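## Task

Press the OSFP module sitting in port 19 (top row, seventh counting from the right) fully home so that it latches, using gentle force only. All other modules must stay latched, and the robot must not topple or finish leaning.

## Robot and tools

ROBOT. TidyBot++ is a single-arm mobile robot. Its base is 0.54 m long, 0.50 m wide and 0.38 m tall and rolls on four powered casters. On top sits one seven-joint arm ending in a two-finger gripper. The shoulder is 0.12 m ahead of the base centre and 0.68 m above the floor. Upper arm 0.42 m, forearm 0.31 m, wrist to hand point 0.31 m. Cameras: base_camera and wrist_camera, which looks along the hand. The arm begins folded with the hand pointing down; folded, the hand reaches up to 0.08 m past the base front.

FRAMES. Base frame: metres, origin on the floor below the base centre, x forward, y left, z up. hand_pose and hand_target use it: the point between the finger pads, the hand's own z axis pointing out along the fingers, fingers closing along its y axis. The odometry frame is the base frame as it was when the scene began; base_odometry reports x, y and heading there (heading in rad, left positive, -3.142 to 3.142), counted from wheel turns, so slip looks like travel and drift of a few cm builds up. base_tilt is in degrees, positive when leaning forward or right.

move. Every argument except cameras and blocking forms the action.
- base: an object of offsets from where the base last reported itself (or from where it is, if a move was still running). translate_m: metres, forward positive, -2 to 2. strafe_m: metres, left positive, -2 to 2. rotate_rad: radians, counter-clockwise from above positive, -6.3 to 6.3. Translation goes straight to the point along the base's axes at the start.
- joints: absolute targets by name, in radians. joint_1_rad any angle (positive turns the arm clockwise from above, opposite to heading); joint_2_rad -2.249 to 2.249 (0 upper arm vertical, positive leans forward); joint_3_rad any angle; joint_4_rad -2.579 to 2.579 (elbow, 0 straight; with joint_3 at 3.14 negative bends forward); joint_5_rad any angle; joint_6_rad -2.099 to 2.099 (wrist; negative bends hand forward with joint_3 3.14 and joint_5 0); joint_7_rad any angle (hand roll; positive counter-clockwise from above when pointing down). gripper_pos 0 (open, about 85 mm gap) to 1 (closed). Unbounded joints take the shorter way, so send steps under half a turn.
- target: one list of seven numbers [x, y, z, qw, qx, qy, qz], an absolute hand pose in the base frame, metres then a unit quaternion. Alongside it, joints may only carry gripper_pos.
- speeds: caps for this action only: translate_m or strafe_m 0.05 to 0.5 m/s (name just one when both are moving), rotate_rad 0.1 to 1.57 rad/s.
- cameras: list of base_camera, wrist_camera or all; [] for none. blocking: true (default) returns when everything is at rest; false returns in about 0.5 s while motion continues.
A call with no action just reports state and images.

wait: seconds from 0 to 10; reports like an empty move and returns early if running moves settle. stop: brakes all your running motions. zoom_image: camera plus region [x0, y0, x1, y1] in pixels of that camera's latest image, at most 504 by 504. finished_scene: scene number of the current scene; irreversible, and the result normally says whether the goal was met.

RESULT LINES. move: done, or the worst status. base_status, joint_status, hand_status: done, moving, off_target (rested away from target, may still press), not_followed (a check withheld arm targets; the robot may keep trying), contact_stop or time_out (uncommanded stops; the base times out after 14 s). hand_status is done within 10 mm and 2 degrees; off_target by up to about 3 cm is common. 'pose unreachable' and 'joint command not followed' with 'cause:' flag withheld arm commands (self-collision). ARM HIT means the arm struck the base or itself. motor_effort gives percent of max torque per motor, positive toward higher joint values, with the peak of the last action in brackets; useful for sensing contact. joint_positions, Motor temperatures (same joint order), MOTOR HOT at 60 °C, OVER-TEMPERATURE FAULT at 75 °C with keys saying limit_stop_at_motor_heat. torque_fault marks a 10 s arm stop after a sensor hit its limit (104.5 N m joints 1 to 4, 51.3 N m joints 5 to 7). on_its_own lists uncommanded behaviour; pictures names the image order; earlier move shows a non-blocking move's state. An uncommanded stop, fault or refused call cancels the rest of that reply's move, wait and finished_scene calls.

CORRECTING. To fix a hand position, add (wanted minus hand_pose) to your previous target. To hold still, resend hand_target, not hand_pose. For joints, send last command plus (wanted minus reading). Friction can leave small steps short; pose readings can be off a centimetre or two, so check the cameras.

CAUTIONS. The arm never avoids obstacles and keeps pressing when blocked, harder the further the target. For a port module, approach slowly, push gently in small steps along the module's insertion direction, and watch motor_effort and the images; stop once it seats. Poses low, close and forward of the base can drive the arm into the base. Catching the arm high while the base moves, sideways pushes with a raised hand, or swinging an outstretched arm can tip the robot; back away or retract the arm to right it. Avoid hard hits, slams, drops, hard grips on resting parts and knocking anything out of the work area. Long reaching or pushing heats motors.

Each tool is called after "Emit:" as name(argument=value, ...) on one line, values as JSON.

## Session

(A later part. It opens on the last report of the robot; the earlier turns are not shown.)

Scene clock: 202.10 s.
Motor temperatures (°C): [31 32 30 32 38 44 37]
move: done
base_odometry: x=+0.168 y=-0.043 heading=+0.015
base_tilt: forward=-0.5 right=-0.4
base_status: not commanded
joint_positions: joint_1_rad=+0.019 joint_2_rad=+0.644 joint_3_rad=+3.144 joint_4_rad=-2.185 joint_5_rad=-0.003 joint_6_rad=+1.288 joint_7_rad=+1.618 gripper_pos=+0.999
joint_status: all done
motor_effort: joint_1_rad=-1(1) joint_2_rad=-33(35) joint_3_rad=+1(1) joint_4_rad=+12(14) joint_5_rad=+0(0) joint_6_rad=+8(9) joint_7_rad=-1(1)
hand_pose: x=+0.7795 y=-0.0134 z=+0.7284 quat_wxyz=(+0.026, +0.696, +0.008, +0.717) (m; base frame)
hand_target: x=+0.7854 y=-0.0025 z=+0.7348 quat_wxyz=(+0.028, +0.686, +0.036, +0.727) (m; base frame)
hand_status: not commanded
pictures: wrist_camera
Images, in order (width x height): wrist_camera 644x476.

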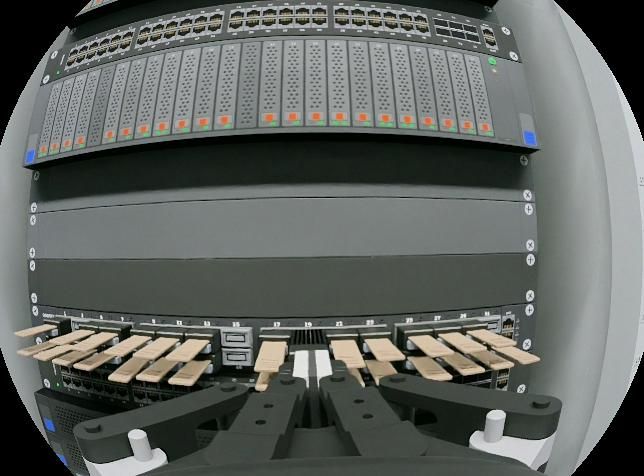

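Emit:
move(base={"translate_m": 0.015}, speeds={"translate_m": 0.05}, cameras=["wrist_camera"])

Emit:
zoom_image(camera="wrist_camera", region=[283, 310, 339, 371])

Scene clock: 203.73 s.
Motor temperatures (°C): [31 32 30 32 38 44 37]
move: done
base_odometry: x=+0.184 y=-0.043 heading=+0.015
base_tilt: forward=-0.5 right=-0.4
base_status: done
joint_positions: joint_1_rad=+0.019 joint_2_rad=+0.640 joint_3_rad=+3.144 joint_4_rad=-2.182 joint_5_rad=-0.003 joint_6_rad=+1.288 joint_7_rad=+1.618 gripper_pos=+0.999
joint_status: not commanded
motor_effort: joint_1_rad=-1(2) joint_2_rad=-31(33) joint_3_rad=+1(1) joint_4_rad=+12(14) joint_5_rad=+0(0) joint_6_rad=+7(8) joint_7_rad=-1(1)
hand_pose: x=+0.7800 y=-0.0134 z=+0.7319 quat_wxyz=(+0.026, +0.694, +0.008, +0.719) (m; base frame)
hand_target: x=+0.7854 y=-0.0025 z=+0.7348 quat_wxyz=(+0.028, +0.686, +0.036, +0.727) (m; base frame)
hand_status: not commanded
pictures: wrist_camera
Images, in order (width x height): wrist_camera 644x476.

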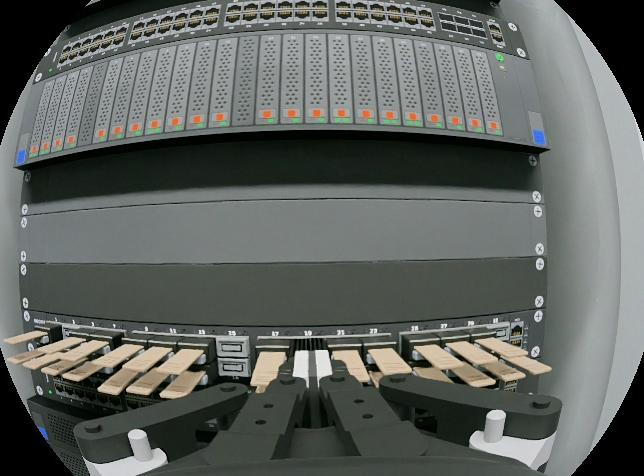

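Scaled by 8.262.

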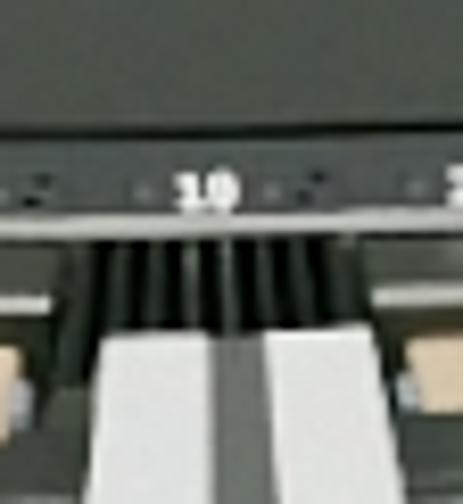

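Emit:
move(joints={"joint_2_rad": 0.668}, cameras=["wrist_camera"])

Emit:
zoom_image(camera="wrist_camera", region=[283, 310, 339, 371])

Scene clock: 204.90 s.
Motor temperatures (°C): [31 32 30 32 38 44 37]
move: done
base_odometry: x=+0.184 y=-0.043 heading=+0.015
base_tilt: forward=-0.5 right=-0.4
base_status: not commanded
joint_positions: joint_1_rad=+0.019 joint_2_rad=+0.642 joint_3_rad=+3.144 joint_4_rad=-2.182 joint_5_rad=-0.003 joint_6_rad=+1.288 joint_7_rad=+1.618 gripper_pos=+0.999
joint_status: all done
motor_effort: joint_1_rad=+0(1) joint_2_rad=-32(33) joint_3_rad=+1(1) joint_4_rad=+13(13) joint_5_rad=+0(0) joint_6_rad=+8(8) joint_7_rad=-1(1)
hand_pose: x=+0.7800 y=-0.0134 z=+0.7308 quat_wxyz=(+0.026, +0.695, +0.008, +0.719) (m; base frame)
hand_target: x=+0.7859 y=-0.0025 z=+0.7268 quat_wxyz=(+0.027, +0.690, +0.036, +0.723) (m; base frame)
hand_status: not commanded
pictures: wrist_camera
Images, in order (width x height): wrist_camera 644x476.

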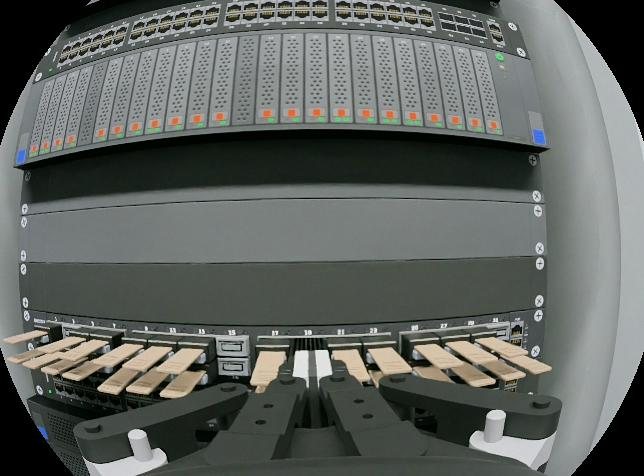

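Scaled by 8.262.

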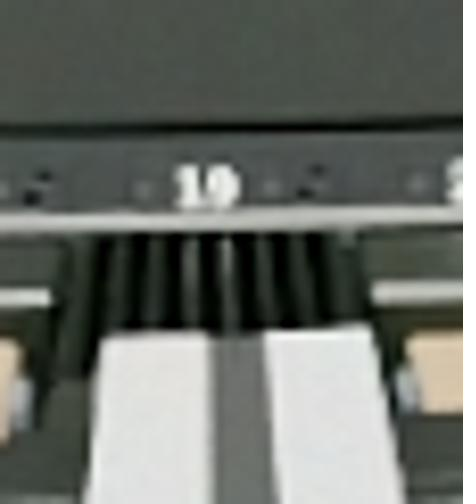

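Emit:
move(joints={"joint_2_rad": 0.680}, cameras=["wrist_camera"])

Emit:
zoom_image(camera="wrist_camera", region=[283, 310, 339, 371])

Scene clock: 205.90 s.
Motor temperatures (°C): [31 32 30 32 38 44 37]
move: done
base_odometry: x=+0.184 y=-0.043 heading=+0.015
base_tilt: forward=-0.6 right=-0.4
base_status: not commanded
joint_positions: joint_1_rad=+0.019 joint_2_rad=+0.649 joint_3_rad=+3.144 joint_4_rad=-2.182 joint_5_rad=-0.003 joint_6_rad=+1.288 joint_7_rad=+1.618 gripper_pos=+0.999
joint_status: all done
motor_effort: joint_1_rad=+0(1) joint_2_rad=-32(33) joint_3_rad=+1(1) joint_4_rad=+13(14) joint_5_rad=+0(1) joint_6_rad=+8(8) joint_7_rad=-1(1)
hand_pose: x=+0.7803 y=-0.0134 z=+0.7264 quat_wxyz=(+0.026, +0.697, +0.008, +0.716) (m; base frame)
hand_target: x=+0.7864 y=-0.0025 z=+0.7188 quat_wxyz=(+0.027, +0.694, +0.036, +0.718) (m; base frame)
hand_status: not commanded
pictures: wrist_camera
Images, in order (width x height): wrist_camera 644x476.

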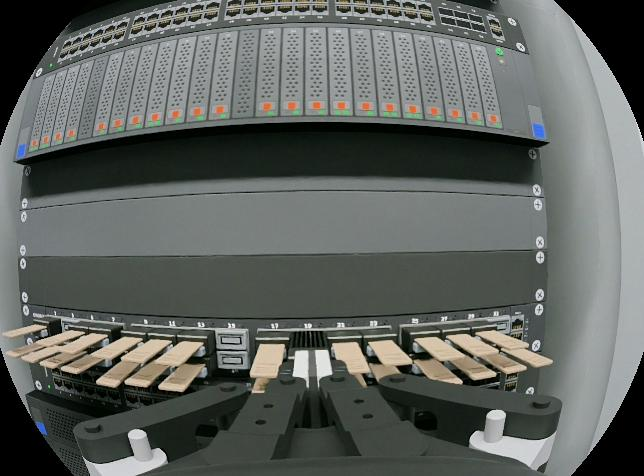

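Scaled by 8.262.

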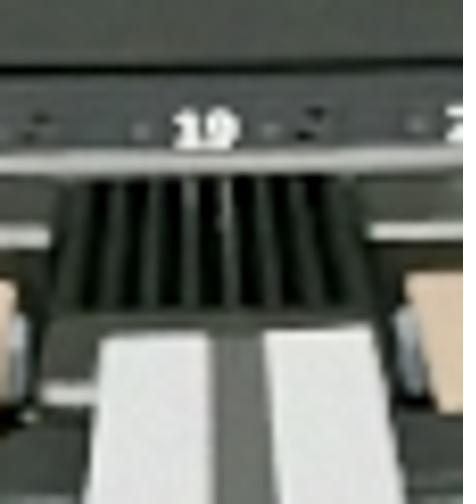

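Emit:
move(base={"translate_m": 0.004}, speeds={"translate_m": 0.05}, cameras=["wrist_camera"])

Emit:
zoom_image(camera="wrist_camera", region=[283, 310, 339, 371])

Scene clock: 207.47 s.
Motor temperatures (°C): [31 32 30 32 38 44 37]
move: done
base_odometry: x=+0.188 y=-0.043 heading=+0.015
base_tilt: forward=-0.5 right=-0.4
base_status: done
joint_positions: joint_1_rad=+0.019 joint_2_rad=+0.651 joint_3_rad=+3.144 joint_4_rad=-2.182 joint_5_rad=-0.003 joint_6_rad=+1.288 joint_7_rad=+1.618 gripper_pos=+0.999
joint_status: not commanded
motor_effort: joint_1_rad=+0(1) joint_2_rad=-33(35) joint_3_rad=+1(1) joint_4_rad=+14(15) joint_5_rad=-1(1) joint_6_rad=+8(8) joint_7_rad=-1(1)
hand_pose: x=+0.7805 y=-0.0134 z=+0.7246 quat_wxyz=(+0.026, +0.698, +0.008, +0.715) (m; base frame)
hand_target: x=+0.7864 y=-0.0025 z=+0.7188 quat_wxyz=(+0.027, +0.694, +0.036, +0.718) (m; base frame)
hand_status: not commanded
pictures: wrist_camera
Images, in order (width x height): wrist_camera 644x476.

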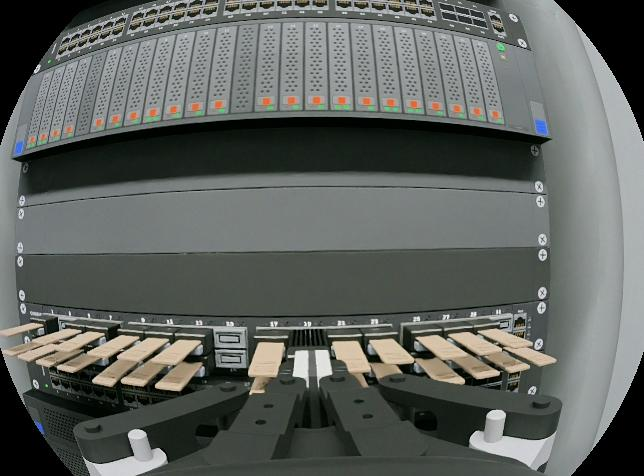

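Scaled by 8.262.

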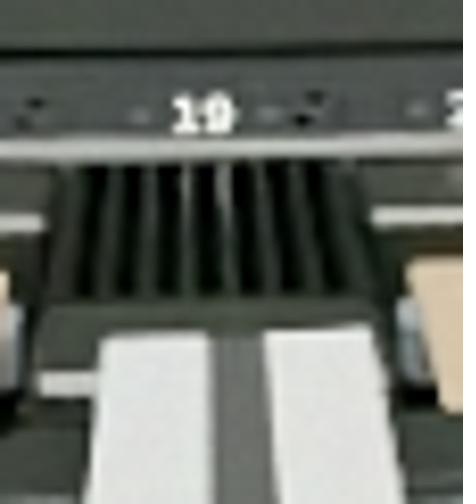

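Emit:
move(base={"translate_m": 0.004}, speeds={"translate_m": 0.05}, cameras=["wrist_camera"])

Emit:
zoom_image(camera="wrist_camera", region=[283, 310, 339, 371])

Scene clock: 208.77 s.
Motor temperatures (°C): [31 32 30 32 38 44 37]
move: done
base_odometry: x=+0.192 y=-0.043 heading=+0.015
base_tilt: forward=-0.5 right=-0.4
base_status: done
joint_positions: joint_1_rad=+0.019 joint_2_rad=+0.654 joint_3_rad=+3.144 joint_4_rad=-2.182 joint_5_rad=-0.003 joint_6_rad=+1.288 joint_7_rad=+1.618 gripper_pos=+0.999
joint_status: not commanded
motor_effort: joint_1_rad=+0(1) joint_2_rad=-33(36) joint_3_rad=+1(2) joint_4_rad=+14(15) joint_5_rad=-1(1) joint_6_rad=+9(9) joint_7_rad=-1(1)
hand_pose: x=+0.7806 y=-0.0134 z=+0.7230 quat_wxyz=(+0.026, +0.699, +0.008, +0.715) (m; base frame)
hand_target: x=+0.7864 y=-0.0025 z=+0.7188 quat_wxyz=(+0.027, +0.694, +0.036, +0.718) (m; base frame)
hand_status: not commanded
pictures: wrist_camera
Images, in order (width x height): wrist_camera 644x476.

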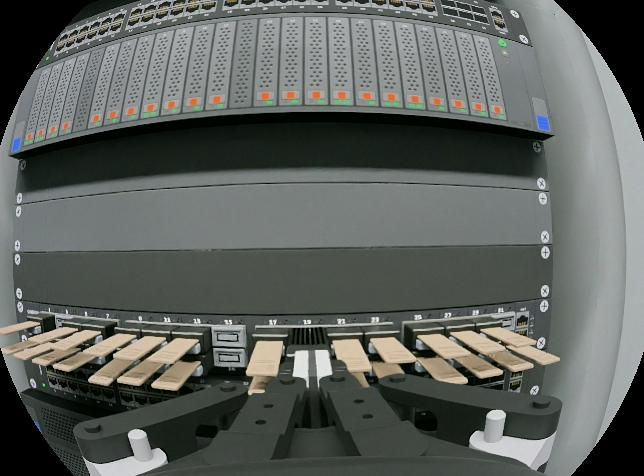

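Scaled by 8.262.

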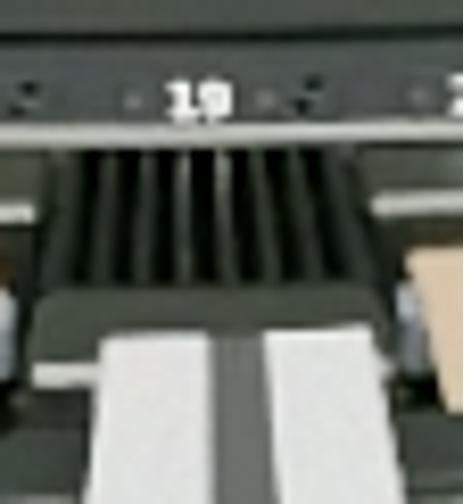

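Emit:
move(base={"translate_m": 0.004}, joints={"joint_2_rad": 0.670}, speeds={"translate_m": 0.05}, cameras=["wrist_camera"])

Emit:
zoom_image(camera="wrist_camera", region=[283, 310, 339, 371])

Scene clock: 210.17 s.
Motor temperatures (°C): [31 32 30 32 38 44 37]
move: done
base_odometry: x=+0.196 y=-0.043 heading=+0.014
base_tilt: forward=-0.5 right=-0.4
base_status: done
joint_positions: joint_1_rad=+0.019 joint_2_rad=+0.652 joint_3_rad=+3.144 joint_4_rad=-2.183 joint_5_rad=-0.003 joint_6_rad=+1.288 joint_7_rad=+1.618 gripper_pos=+0.999
joint_status: all done
motor_effort: joint_1_rad=+0(2) joint_2_rad=-33(35) joint_3_rad=+1(2) joint_4_rad=+15(16) joint_5_rad=-1(1) joint_6_rad=+8(9) joint_7_rad=-1(1)
hand_pose: x=+0.7804 y=-0.0134 z=+0.7241 quat_wxyz=(+0.026, +0.699, +0.008, +0.715) (m; base frame)
hand_target: x=+0.7860 y=-0.0025 z=+0.7255 quat_wxyz=(+0.027, +0.691, +0.036, +0.722) (m; base frame)
hand_status: not commanded
pictures: wrist_camera
Images, in order (width x height): wrist_camera 644x476.

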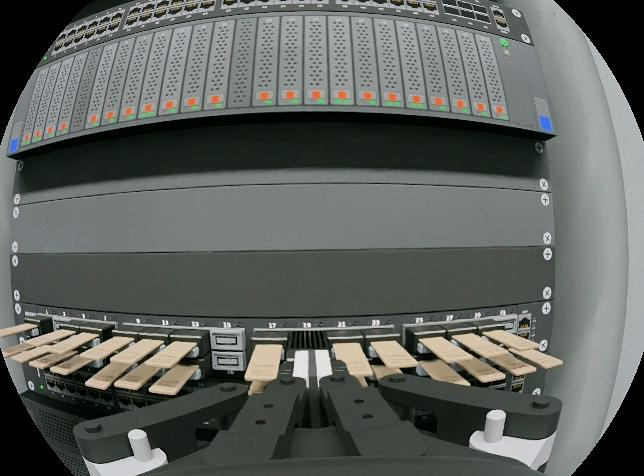

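Scaled by 8.262.

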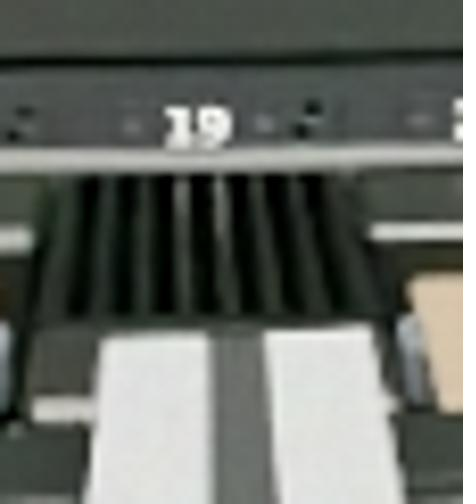

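Emit:
move(base={"translate_m": 0.004}, speeds={"translate_m": 0.05}, cameras=["wrist_camera"])

Emit:
zoom_image(camera="wrist_camera", region=[283, 310, 339, 371])

Scene clock: 212.03 s.
Motor temperatures (°C): [31 32 30 32 38 44 37]
move: done
base_odometry: x=+0.200 y=-0.044 heading=+0.014
base_tilt: forward=-0.6 right=-0.4
base_status: done
joint_positions: joint_1_rad=+0.019 joint_2_rad=+0.652 joint_3_rad=+3.144 joint_4_rad=-2.183 joint_5_rad=-0.003 joint_6_rad=+1.288 joint_7_rad=+1.618 gripper_pos=+0.999
joint_status: not commanded
motor_effort: joint_1_rad=+1(1) joint_2_rad=-33(36) joint_3_rad=+1(2) joint_4_rad=+16(17) joint_5_rad=-1(1) joint_6_rad=+8(9) joint_7_rad=-1(1)
hand_pose: x=+0.7803 y=-0.0134 z=+0.7241 quat_wxyz=(+0.026, +0.699, +0.008, +0.715) (m; base frame)
hand_target: x=+0.7860 y=-0.0025 z=+0.7255 quat_wxyz=(+0.027, +0.691, +0.036, +0.722) (m; base frame)
hand_status: not commanded
pictures: wrist_camera
Images, in order (width x height): wrist_camera 644x476.

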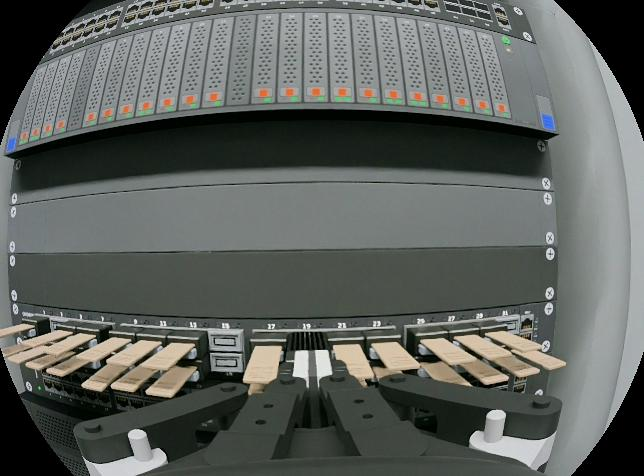

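Scaled by 8.262.

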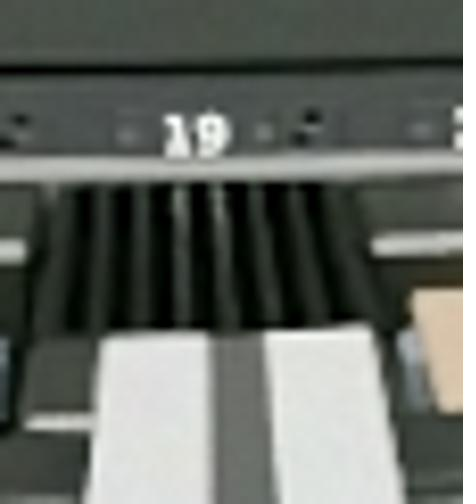

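Emit:
move(base={"translate_m": 0.004}, speeds={"translate_m": 0.05}, cameras=["wrist_camera"])

Emit:
zoom_image(camera="wrist_camera", region=[283, 310, 339, 371])

Scene clock: 213.67 s.
Motor temperatures (°C): [31 32 30 32 38 44 37]
move: done
base_odometry: x=+0.204 y=-0.044 heading=+0.014
base_tilt: forward=-0.5 right=-0.4
base_status: done
joint_positions: joint_1_rad=+0.019 joint_2_rad=+0.648 joint_3_rad=+3.144 joint_4_rad=-2.182 joint_5_rad=-0.003 joint_6_rad=+1.290 joint_7_rad=+1.618 gripper_pos=+0.999
joint_status: not commanded
motor_effort: joint_1_rad=-1(1) joint_2_rad=-31(34) joint_3_rad=+1(2) joint_4_rad=+13(16) joint_5_rad=+0(1) joint_6_rad=+7(8) joint_7_rad=-1(1)
hand_pose: x=+0.7804 y=-0.0134 z=+0.7275 quat_wxyz=(+0.026, +0.696, +0.008, +0.717) (m; base frame)
hand_target: x=+0.7860 y=-0.0025 z=+0.7255 quat_wxyz=(+0.027, +0.691, +0.036, +0.722) (m; base frame)
hand_status: not commanded
pictures: wrist_camera
Images, in order (width x height): wrist_camera 644x476.

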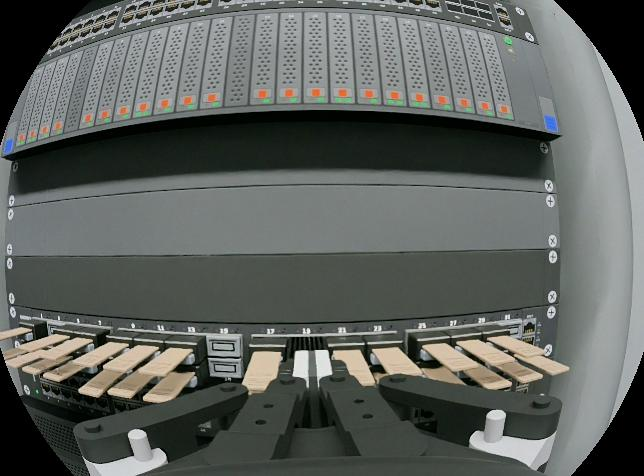

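Scaled by 8.262.

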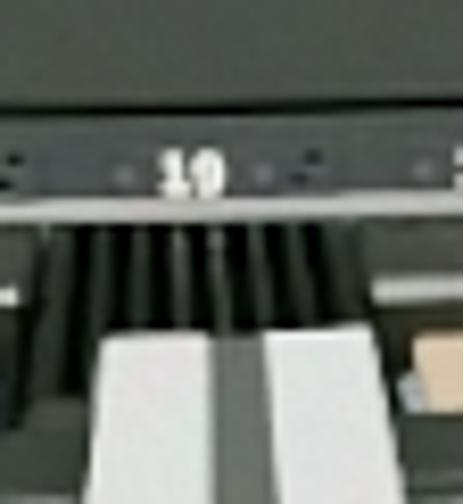

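Emit:
zoom_image(camera="wrist_camera", region=[268, 318, 356, 388])

Scaled by 5.727.

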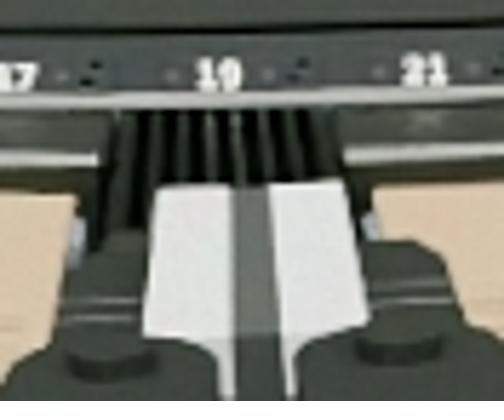

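Emit:
wait(seconds=0, cameras=["base_camera"])

Scene clock: 218.70 s.
Motor temperatures (°C): [31 32 30 32 38 44 37]
base_odometry: x=+0.204 y=-0.044 heading=+0.014
base_tilt: forward=-0.5 right=-0.4
base_status: done
joint_positions: joint_1_rad=+0.019 joint_2_rad=+0.648 joint_3_rad=+3.144 joint_4_rad=-2.182 joint_5_rad=-0.003 joint_6_rad=+1.290 joint_7_rad=+1.618 gripper_pos=+0.999
joint_status: not commanded
motor_effort: joint_1_rad=-1(1) joint_2_rad=-30(34) joint_3_rad=+1(2) joint_4_rad=+13(16) joint_5_rad=+0(1) joint_6_rad=+6(8) joint_7_rad=-1(1)
hand_pose: x=+0.7804 y=-0.0134 z=+0.7276 quat_wxyz=(+0.026, +0.696, +0.008, +0.717) (m; base frame)
hand_target: x=+0.7860 y=-0.0025 z=+0.7255 quat_wxyz=(+0.027, +0.691, +0.036, +0.722) (m; base frame)
hand_status: not commanded
pictures: base_camera
Images, in order (width x height): base_camera 644x364.

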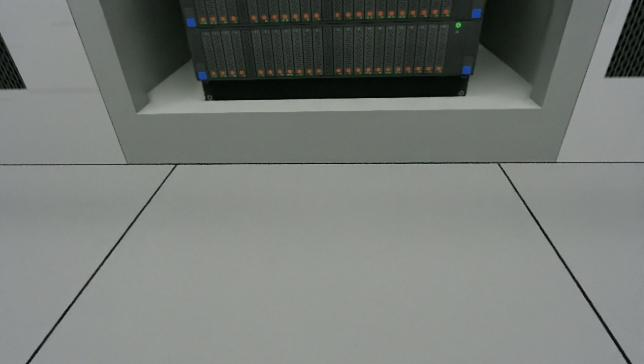

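Emit:
move(cameras=["wrist_camera"])

Emit:
zoom_image(camera="wrist_camera", region=[283, 310, 339, 371])

Scene clock: 221.67 s.
Motor temperatures (°C): [31 32 30 32 38 44 37]
base_odometry: x=+0.204 y=-0.044 heading=+0.014
base_tilt: forward=-0.5 right=-0.4
base_status: done
joint_positions: joint_1_rad=+0.019 joint_2_rad=+0.648 joint_3_rad=+3.144 joint_4_rad=-2.182 joint_5_rad=-0.003 joint_6_rad=+1.290 joint_7_rad=+1.618 gripper_pos=+0.999
joint_status: not commanded
motor_effort: joint_1_rad=-1(1) joint_2_rad=-31(34) joint_3_rad=+1(2) joint_4_rad=+13(16) joint_5_rad=+0(1) joint_6_rad=+6(8) joint_7_rad=-1(1)
hand_pose: x=+0.7804 y=-0.0134 z=+0.7276 quat_wxyz=(+0.026, +0.696, +0.008, +0.717) (m; base frame)
hand_target: x=+0.7860 y=-0.0025 z=+0.7255 quat_wxyz=(+0.027, +0.691, +0.036, +0.722) (m; base frame)
hand_status: not commanded
pictures: wrist_camera
Images, in order (width x height): wrist_camera 644x476.

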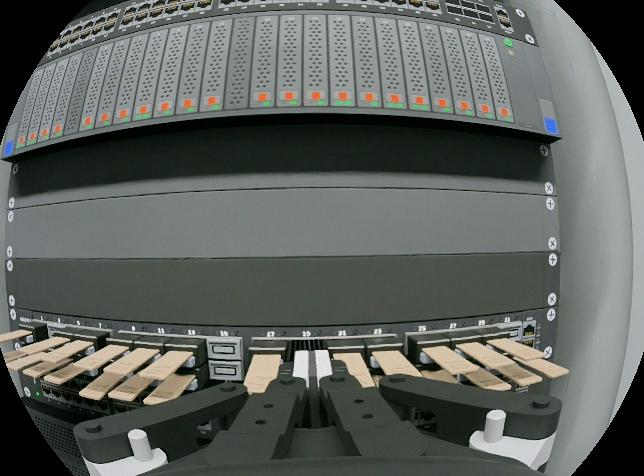

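Scaled by 8.262.

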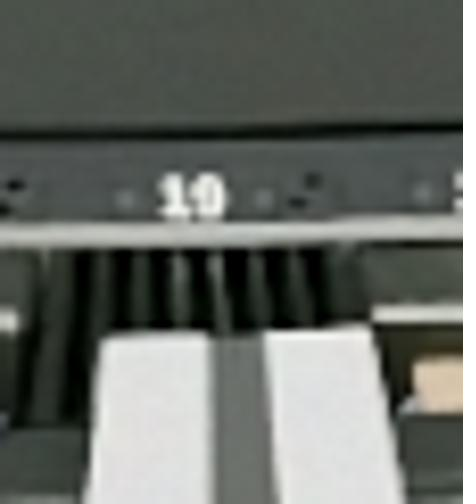

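Emit:
zoom_image(camera="wrist_camera", region=[270, 336, 310, 380])

Emit:
zoom_image(camera="wrist_camera", region=[318, 336, 358, 380])

Scaled by 11.455.

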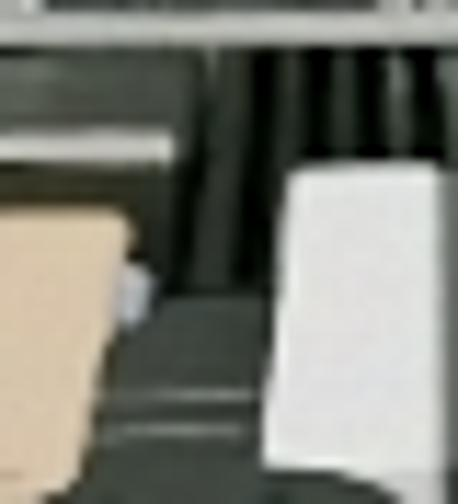

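Scaled by 11.455.

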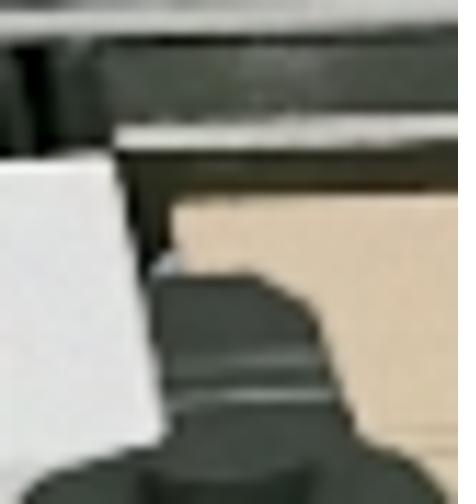

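Emit:
move(base={"translate_m": 0.004}, speeds={"translate_m": 0.05}, cameras=["wrist_camera"])

Emit:
zoom_image(camera="wrist_camera", region=[283, 310, 339, 371])

Scene clock: 233.23 s.
Motor temperatures (°C): [31 32 29 32 38 44 37]
move: done
base_odometry: x=+0.208 y=-0.044 heading=+0.014
base_tilt: forward=-0.5 right=-0.4
base_status: done
joint_positions: joint_1_rad=+0.019 joint_2_rad=+0.652 joint_3_rad=+3.144 joint_4_rad=-2.171 joint_5_rad=-0.003 joint_6_rad=+1.295 joint_7_rad=+1.618 gripper_pos=+0.999
joint_status: not commanded
motor_effort: joint_1_rad=-1(1) joint_2_rad=-34(36) joint_3_rad=+0(1) joint_4_rad=+11(14) joint_5_rad=+0(0) joint_6_rad=+9(9) joint_7_rad=-1(1)
hand_pose: x=+0.7838 y=-0.0135 z=+0.7308 quat_wxyz=(+0.026, +0.692, +0.008, +0.721) (m; base frame)
hand_target: x=+0.7860 y=-0.0025 z=+0.7255 quat_wxyz=(+0.027, +0.691, +0.036, +0.722) (m; base frame)
hand_status: not commanded
pictures: wrist_camera
Images, in order (width x height): wrist_camera 644x476.

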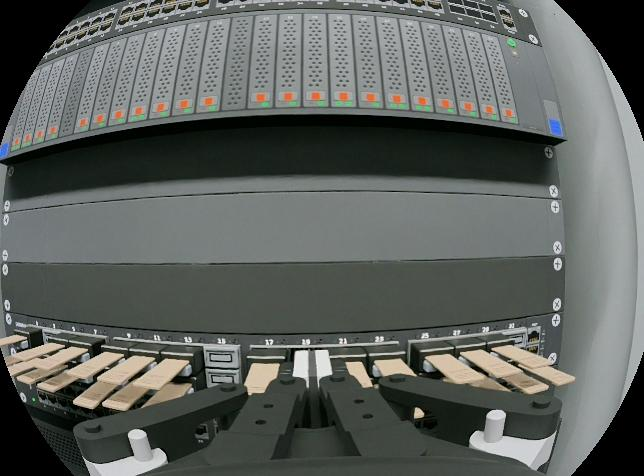

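Scaled by 8.262.

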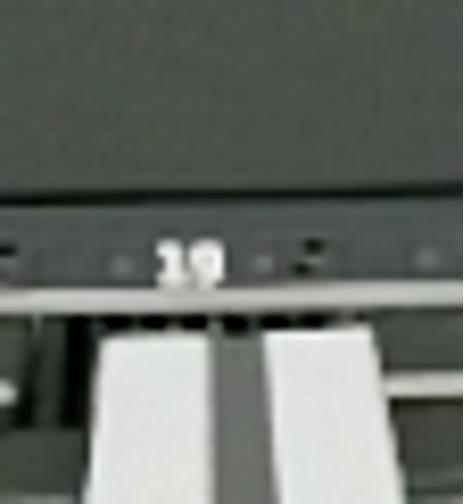

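Emit:
move(joints={"joint_2_rad": 0.655}, cameras=["wrist_camera"])

Emit:
zoom_image(camera="wrist_camera", region=[270, 310, 354, 380])

Scene clock: 239.37 s.
Motor temperatures (°C): [31 32 29 32 38 44 37]
move: done
base_odometry: x=+0.208 y=-0.044 heading=+0.014
base_tilt: forward=-0.5 right=-0.4
base_status: not commanded
joint_positions: joint_1_rad=+0.019 joint_2_rad=+0.648 joint_3_rad=+3.144 joint_4_rad=-2.171 joint_5_rad=-0.003 joint_6_rad=+1.295 joint_7_rad=+1.618 gripper_pos=+0.999
joint_status: all done
motor_effort: joint_1_rad=-1(1) joint_2_rad=-35(36) joint_3_rad=+0(1) joint_4_rad=+11(12) joint_5_rad=+0(0) joint_6_rad=+9(9) joint_7_rad=-1(1)
hand_pose: x=+0.7836 y=-0.0135 z=+0.7336 quat_wxyz=(+0.026, +0.690, +0.008, +0.723) (m; base frame)
hand_target: x=+0.7853 y=-0.0025 z=+0.7355 quat_wxyz=(+0.028, +0.685, +0.036, +0.727) (m; base frame)
hand_status: not commanded
pictures: wrist_camera
Images, in order (width x height): wrist_camera 644x476.

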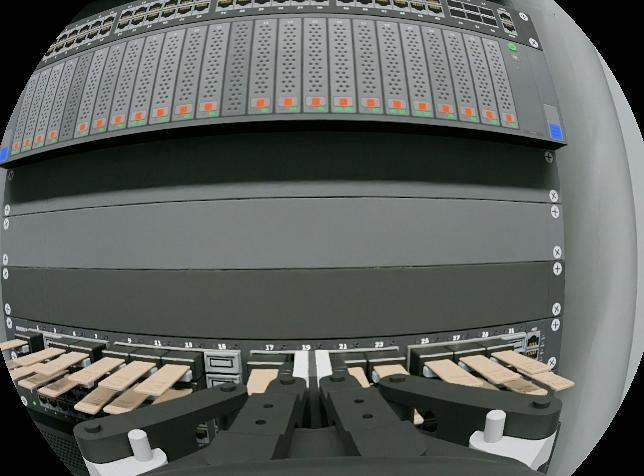

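Scaled by 6.000.

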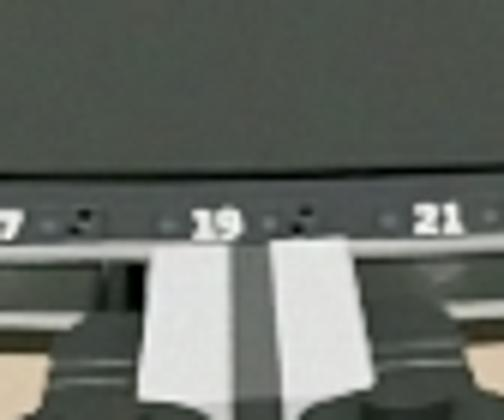

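Emit:
move(base={"translate_m": -0.06}, speeds={"translate_m": 0.15}, cameras=["wrist_camera"])

Emit:
zoom_image(camera="wrist_camera", region=[270, 310, 354, 380])

Scene clock: 240.90 s.
Motor temperatures (°C): [31 32 29 32 38 44 37]
move: done
base_odometry: x=+0.148 y=-0.045 heading=+0.014
base_tilt: forward=-0.6 right=-0.4
base_status: done
joint_positions: joint_1_rad=+0.019 joint_2_rad=+0.646 joint_3_rad=+3.144 joint_4_rad=-2.170 joint_5_rad=-0.003 joint_6_rad=+1.295 joint_7_rad=+1.618 gripper_pos=+0.999
joint_status: not commanded
motor_effort: joint_1_rad=-1(2) joint_2_rad=-34(37) joint_3_rad=+0(1) joint_4_rad=+11(13) joint_5_rad=+0(0) joint_6_rad=+9(10) joint_7_rad=-1(1)
hand_pose: x=+0.7835 y=-0.0135 z=+0.7352 quat_wxyz=(+0.026, +0.690, +0.008, +0.724) (m; base frame)
hand_target: x=+0.7853 y=-0.0025 z=+0.7355 quat_wxyz=(+0.028, +0.685, +0.036, +0.727) (m; base frame)
hand_status: not commanded
pictures: wrist_camera
Images, in order (width x height): wrist_camera 644x476.

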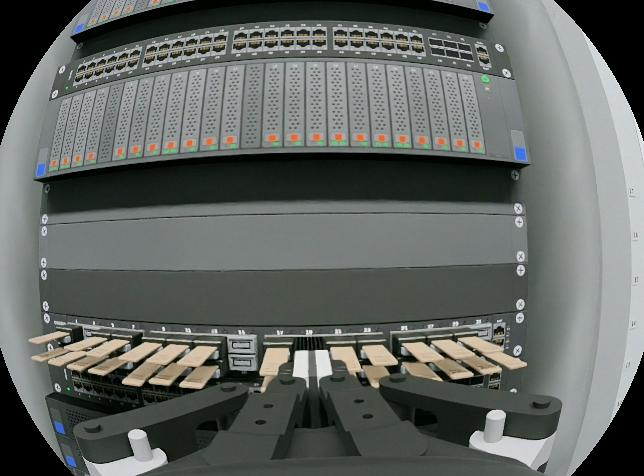

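Scaled by 6.000.

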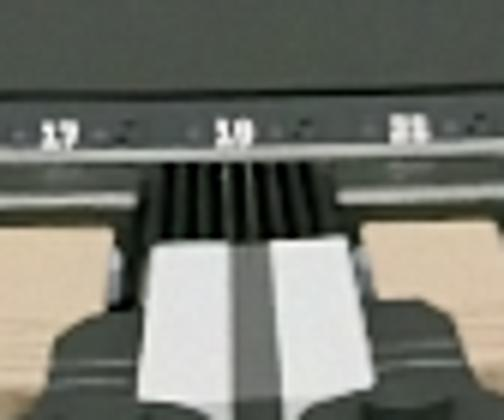

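Emit:
move(base={"translate_m": -0.035}, speeds={"translate_m": 0.15}, cameras=["wrist_camera"])

Emit:
zoom_image(camera="wrist_camera", region=[270, 310, 354, 380])

Scene clock: 242.13 s.
Motor temperatures (°C): [31 32 29 32 38 44 37]
move: done
base_odometry: x=+0.113 y=-0.045 heading=+0.014
base_tilt: forward=-0.5 right=-0.4
base_status: done
joint_positions: joint_1_rad=+0.019 joint_2_rad=+0.643 joint_3_rad=+3.144 joint_4_rad=-2.171 joint_5_rad=-0.003 joint_6_rad=+1.295 joint_7_rad=+1.618 gripper_pos=+0.999
joint_status: not commanded
motor_effort: joint_1_rad=+0(2) joint_2_rad=-35(37) joint_3_rad=+0(1) joint_4_rad=+11(13) joint_5_rad=+0(0) joint_6_rad=+9(9) joint_7_rad=-1(1)
hand_pose: x=+0.7833 y=-0.0135 z=+0.7367 quat_wxyz=(+0.026, +0.689, +0.008, +0.725) (m; base frame)
hand_target: x=+0.7853 y=-0.0025 z=+0.7355 quat_wxyz=(+0.028, +0.685, +0.036, +0.727) (m; base frame)
hand_status: not commanded
pictures: wrist_camera
Images, in order (width x height): wrist_camera 644x476.

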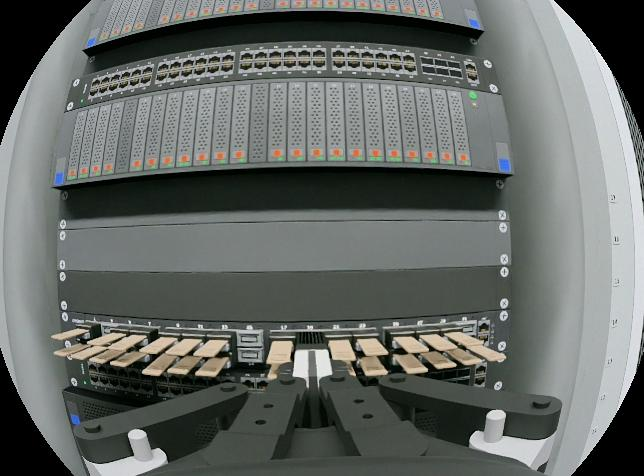

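Scaled by 6.000.

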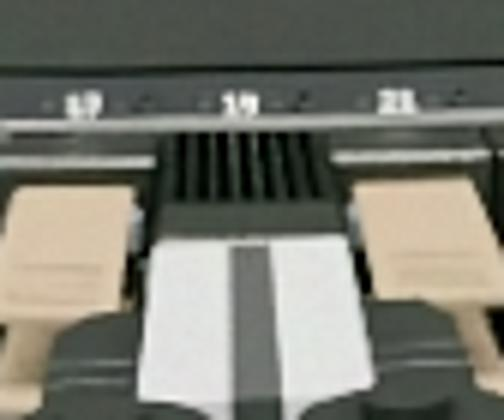

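Emit:
move(base={"translate_m": -0.02}, speeds={"translate_m": 0.15}, cameras=["wrist_camera"])

Emit:
zoom_image(camera="wrist_camera", region=[276, 312, 348, 372])

Scene clock: 246.73 s.
Motor temperatures (°C): [31 32 29 32 38 44 37]
move: done
base_odometry: x=+0.093 y=-0.046 heading=+0.014
base_tilt: forward=-0.5 right=-0.4
base_status: done
joint_positions: joint_1_rad=+0.019 joint_2_rad=+0.641 joint_3_rad=+3.144 joint_4_rad=-2.171 joint_5_rad=-0.003 joint_6_rad=+1.295 joint_7_rad=+1.618 gripper_pos=+0.999
joint_status: not commanded
motor_effort: joint_1_rad=-1(1) joint_2_rad=-34(36) joint_3_rad=+0(1) joint_4_rad=+10(13) joint_5_rad=+0(0) joint_6_rad=+9(9) joint_7_rad=-1(1)
hand_pose: x=+0.7831 y=-0.0135 z=+0.7379 quat_wxyz=(+0.026, +0.688, +0.008, +0.725) (m; base frame)
hand_target: x=+0.7853 y=-0.0025 z=+0.7355 quat_wxyz=(+0.028, +0.685, +0.036, +0.727) (m; base frame)
hand_status: not commanded
pictures: wrist_camera
Images, in order (width x height): wrist_camera 644x476.

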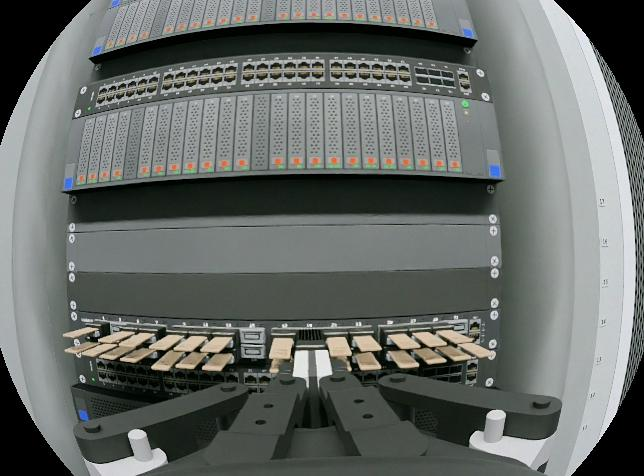

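Scaled by 7.000.

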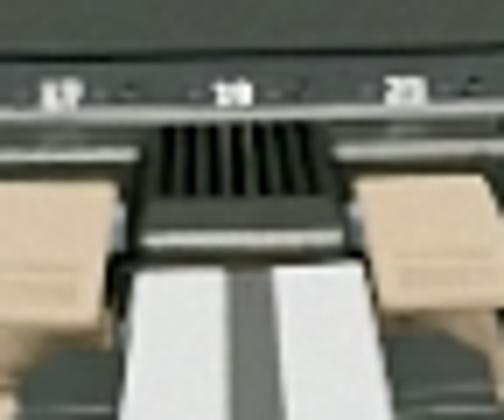

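Emit:
move(base={"translate_m": -0.03}, joints={"joint_6_rad": 1.008}, cameras=["wrist_camera"])

Emit:
zoom_image(camera="wrist_camera", region=[276, 200, 348, 270])

Scene clock: 251.77 s.
Motor temperatures (°C): [31 32 29 32 38 44 37]
move: done
base_odometry: x=+0.063 y=-0.046 heading=+0.014
base_tilt: forward=-0.5 right=-0.4
base_status: done
joint_positions: joint_1_rad=+0.019 joint_2_rad=+0.644 joint_3_rad=+3.144 joint_4_rad=-2.172 joint_5_rad=-0.003 joint_6_rad=+1.027 joint_7_rad=+1.618 gripper_pos=+0.999
joint_status: all done
motor_effort: joint_1_rad=-1(1) joint_2_rad=-35(36) joint_3_rad=+0(1) joint_4_rad=+11(14) joint_5_rad=+0(0) joint_6_rad=+9(10) joint_7_rad=-1(1)
hand_pose: x=+0.7759 y=-0.0133 z=+0.6527 quat_wxyz=(+0.022, +0.780, +0.009, +0.625) (m; base frame)
hand_target: x=+0.7768 y=-0.0037 z=+0.6428 quat_wxyz=(+0.025, +0.786, +0.040, +0.616) (m; base frame)
hand_status: not commanded
pictures: wrist_camera
Images, in order (width x height): wrist_camera 644x476.

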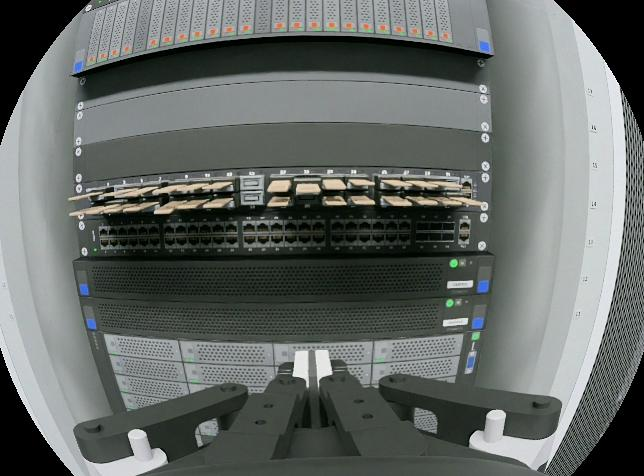

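Scaled by 7.000.

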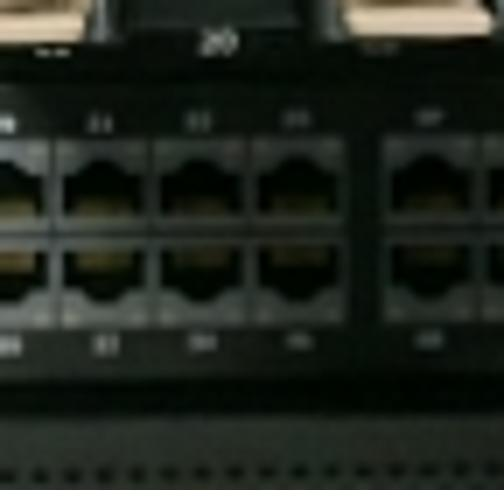

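Emit:
zoom_image(camera="wrist_camera", region=[268, 162, 352, 218])

Emit:
zoom_image(camera="wrist_camera", region=[290, 168, 332, 210])

Scaled by 6.000.

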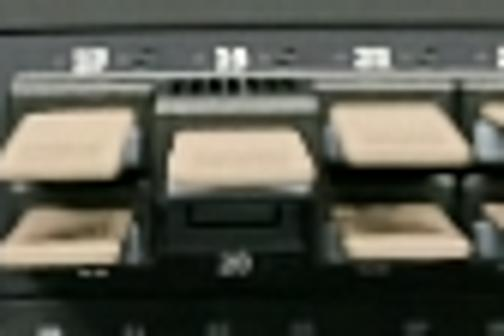

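Scaled by 12.000.

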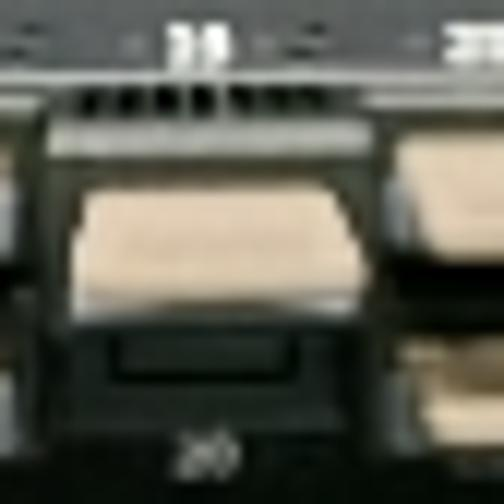

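Emit:
zoom_image(camera="wrist_camera", region=[318, 172, 350, 208])

Emit:
zoom_image(camera="wrist_camera", region=[262, 172, 294, 208])

Scaled by 14.000.

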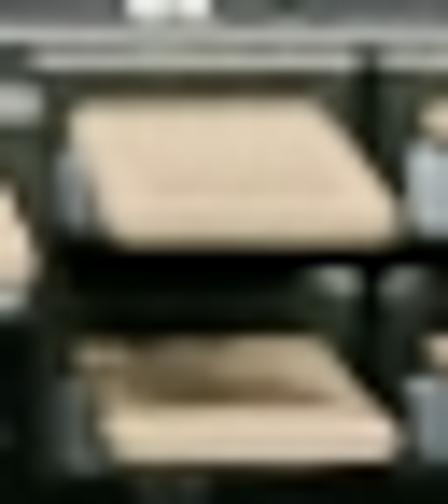

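Scaled by 14.000.

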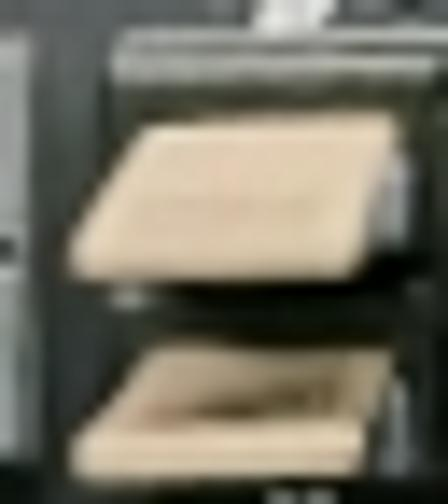

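Emit:
move(base={"translate_m": 0.03}, joints={"joint_6_rad": 1.308}, cameras=[])

Emit:
move(base={"translate_m": 0.1, "strafe_m": 0.001}, speeds={"translate_m": 0.2}, cameras=["wrist_camera"])

Emit:
zoom_image(camera="wrist_camera", region=[270, 310, 354, 380])

Scene clock: 262.37 s.
Motor temperatures (°C): [31 32 29 32 38 44 37]
move: done
base_odometry: x=+0.093 y=-0.046 heading=+0.014
base_tilt: forward=-0.5 right=-0.4
base_status: done
joint_positions: joint_1_rad=+0.019 joint_2_rad=+0.641 joint_3_rad=+3.144 joint_4_rad=-2.164 joint_5_rad=-0.003 joint_6_rad=+1.284 joint_7_rad=+1.618 gripper_pos=+0.999
joint_status: all done
motor_effort: joint_1_rad=-1(3) joint_2_rad=-35(37) joint_3_rad=+0(1) joint_4_rad=+11(14) joint_5_rad=+0(0) joint_6_rad=+9(11) joint_7_rad=-1(1)
hand_pose: x=+0.7852 y=-0.0135 z=+0.7374 quat_wxyz=(+0.026, +0.690, +0.008, +0.724) (m; base frame)
hand_target: x=+0.7853 y=-0.0025 z=+0.7355 quat_wxyz=(+0.028, +0.685, +0.036, +0.727) (m; base frame)
hand_status: not commanded
pictures: none
No camera images: "cameras" was empty.

Scene clock: 263.60 s.
Motor temperatures (°C): [31 32 29 32 38 44 37]
move: done
base_odometry: x=+0.193 y=-0.044 heading=+0.014
base_tilt: forward=-0.5 right=-0.4
base_status: done
joint_positions: joint_1_rad=+0.019 joint_2_rad=+0.642 joint_3_rad=+3.144 joint_4_rad=-2.165 joint_5_rad=-0.003 joint_6_rad=+1.284 joint_7_rad=+1.618 gripper_pos=+0.999
joint_status: not commanded
motor_effort: joint_1_rad=-1(2) joint_2_rad=-34(36) joint_3_rad=+0(1) joint_4_rad=+12(13) joint_5_rad=+0(0) joint_6_rad=+9(9) joint_7_rad=-1(1)
hand_pose: x=+0.7851 y=-0.0135 z=+0.7368 quat_wxyz=(+0.026, +0.690, +0.008, +0.723) (m; base frame)
hand_target: x=+0.7853 y=-0.0025 z=+0.7355 quat_wxyz=(+0.028, +0.685, +0.036, +0.727) (m; base frame)
hand_status: not commanded
pictures: wrist_camera
Images, in order (width x height): wrist_camera 644x476.

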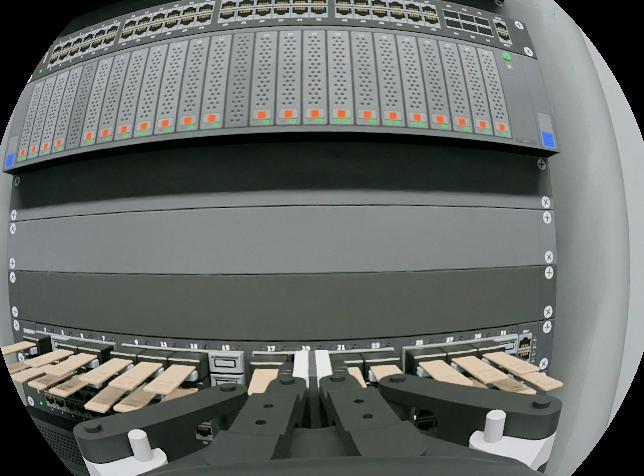

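Scaled by 6.000.

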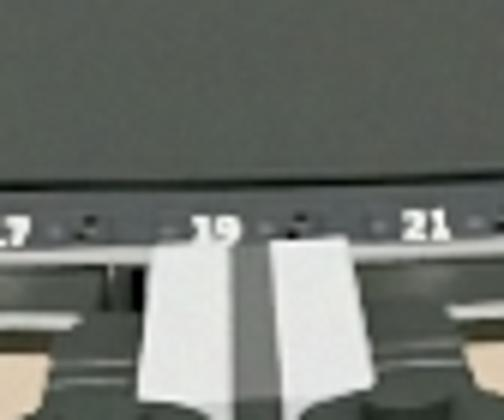

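Emit:
move(joints={"joint_2_rad": 0.667}, base={"translate_m": 0.006}, speeds={"translate_m": 0.05}, cameras=["wrist_camera"])

Emit:
zoom_image(camera="wrist_camera", region=[283, 310, 339, 371])

Scene clock: 265.37 s.
Motor temperatures (°C): [31 32 29 32 38 44 37]
move: done
base_odometry: x=+0.199 y=-0.044 heading=+0.014
base_tilt: forward=-0.5 right=-0.4
base_status: done
joint_positions: joint_1_rad=+0.019 joint_2_rad=+0.650 joint_3_rad=+3.144 joint_4_rad=-2.165 joint_5_rad=-0.003 joint_6_rad=+1.284 joint_7_rad=+1.618 gripper_pos=+0.999
joint_status: all done
motor_effort: joint_1_rad=-1(2) joint_2_rad=-35(37) joint_3_rad=+0(1) joint_4_rad=+12(13) joint_5_rad=+0(1) joint_6_rad=+9(9) joint_7_rad=-1(1)
hand_pose: x=+0.7855 y=-0.0135 z=+0.7318 quat_wxyz=(+0.026, +0.693, +0.008, +0.721) (m; base frame)
hand_target: x=+0.7859 y=-0.0025 z=+0.7275 quat_wxyz=(+0.027, +0.689, +0.036, +0.723) (m; base frame)
hand_status: not commanded
pictures: wrist_camera
Images, in order (width x height): wrist_camera 644x476.

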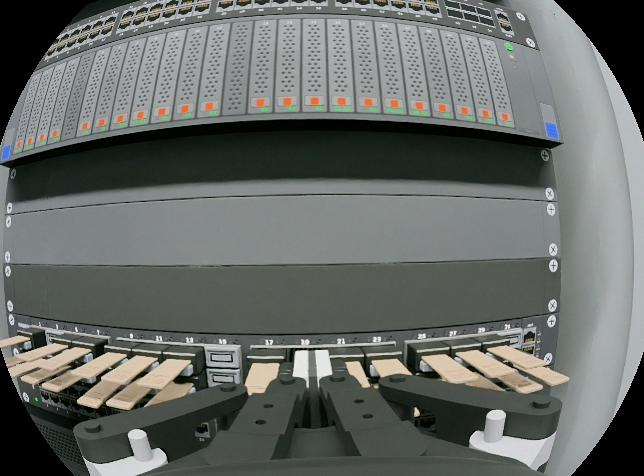

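Scaled by 8.262.

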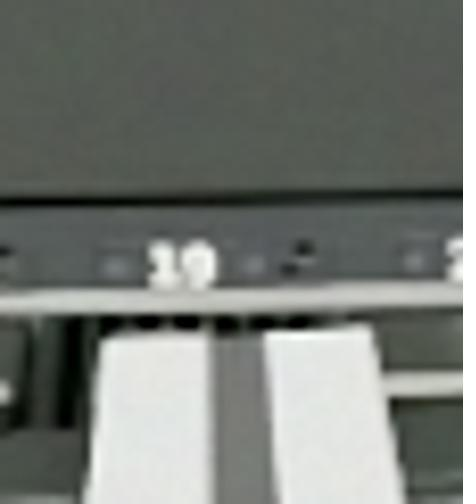

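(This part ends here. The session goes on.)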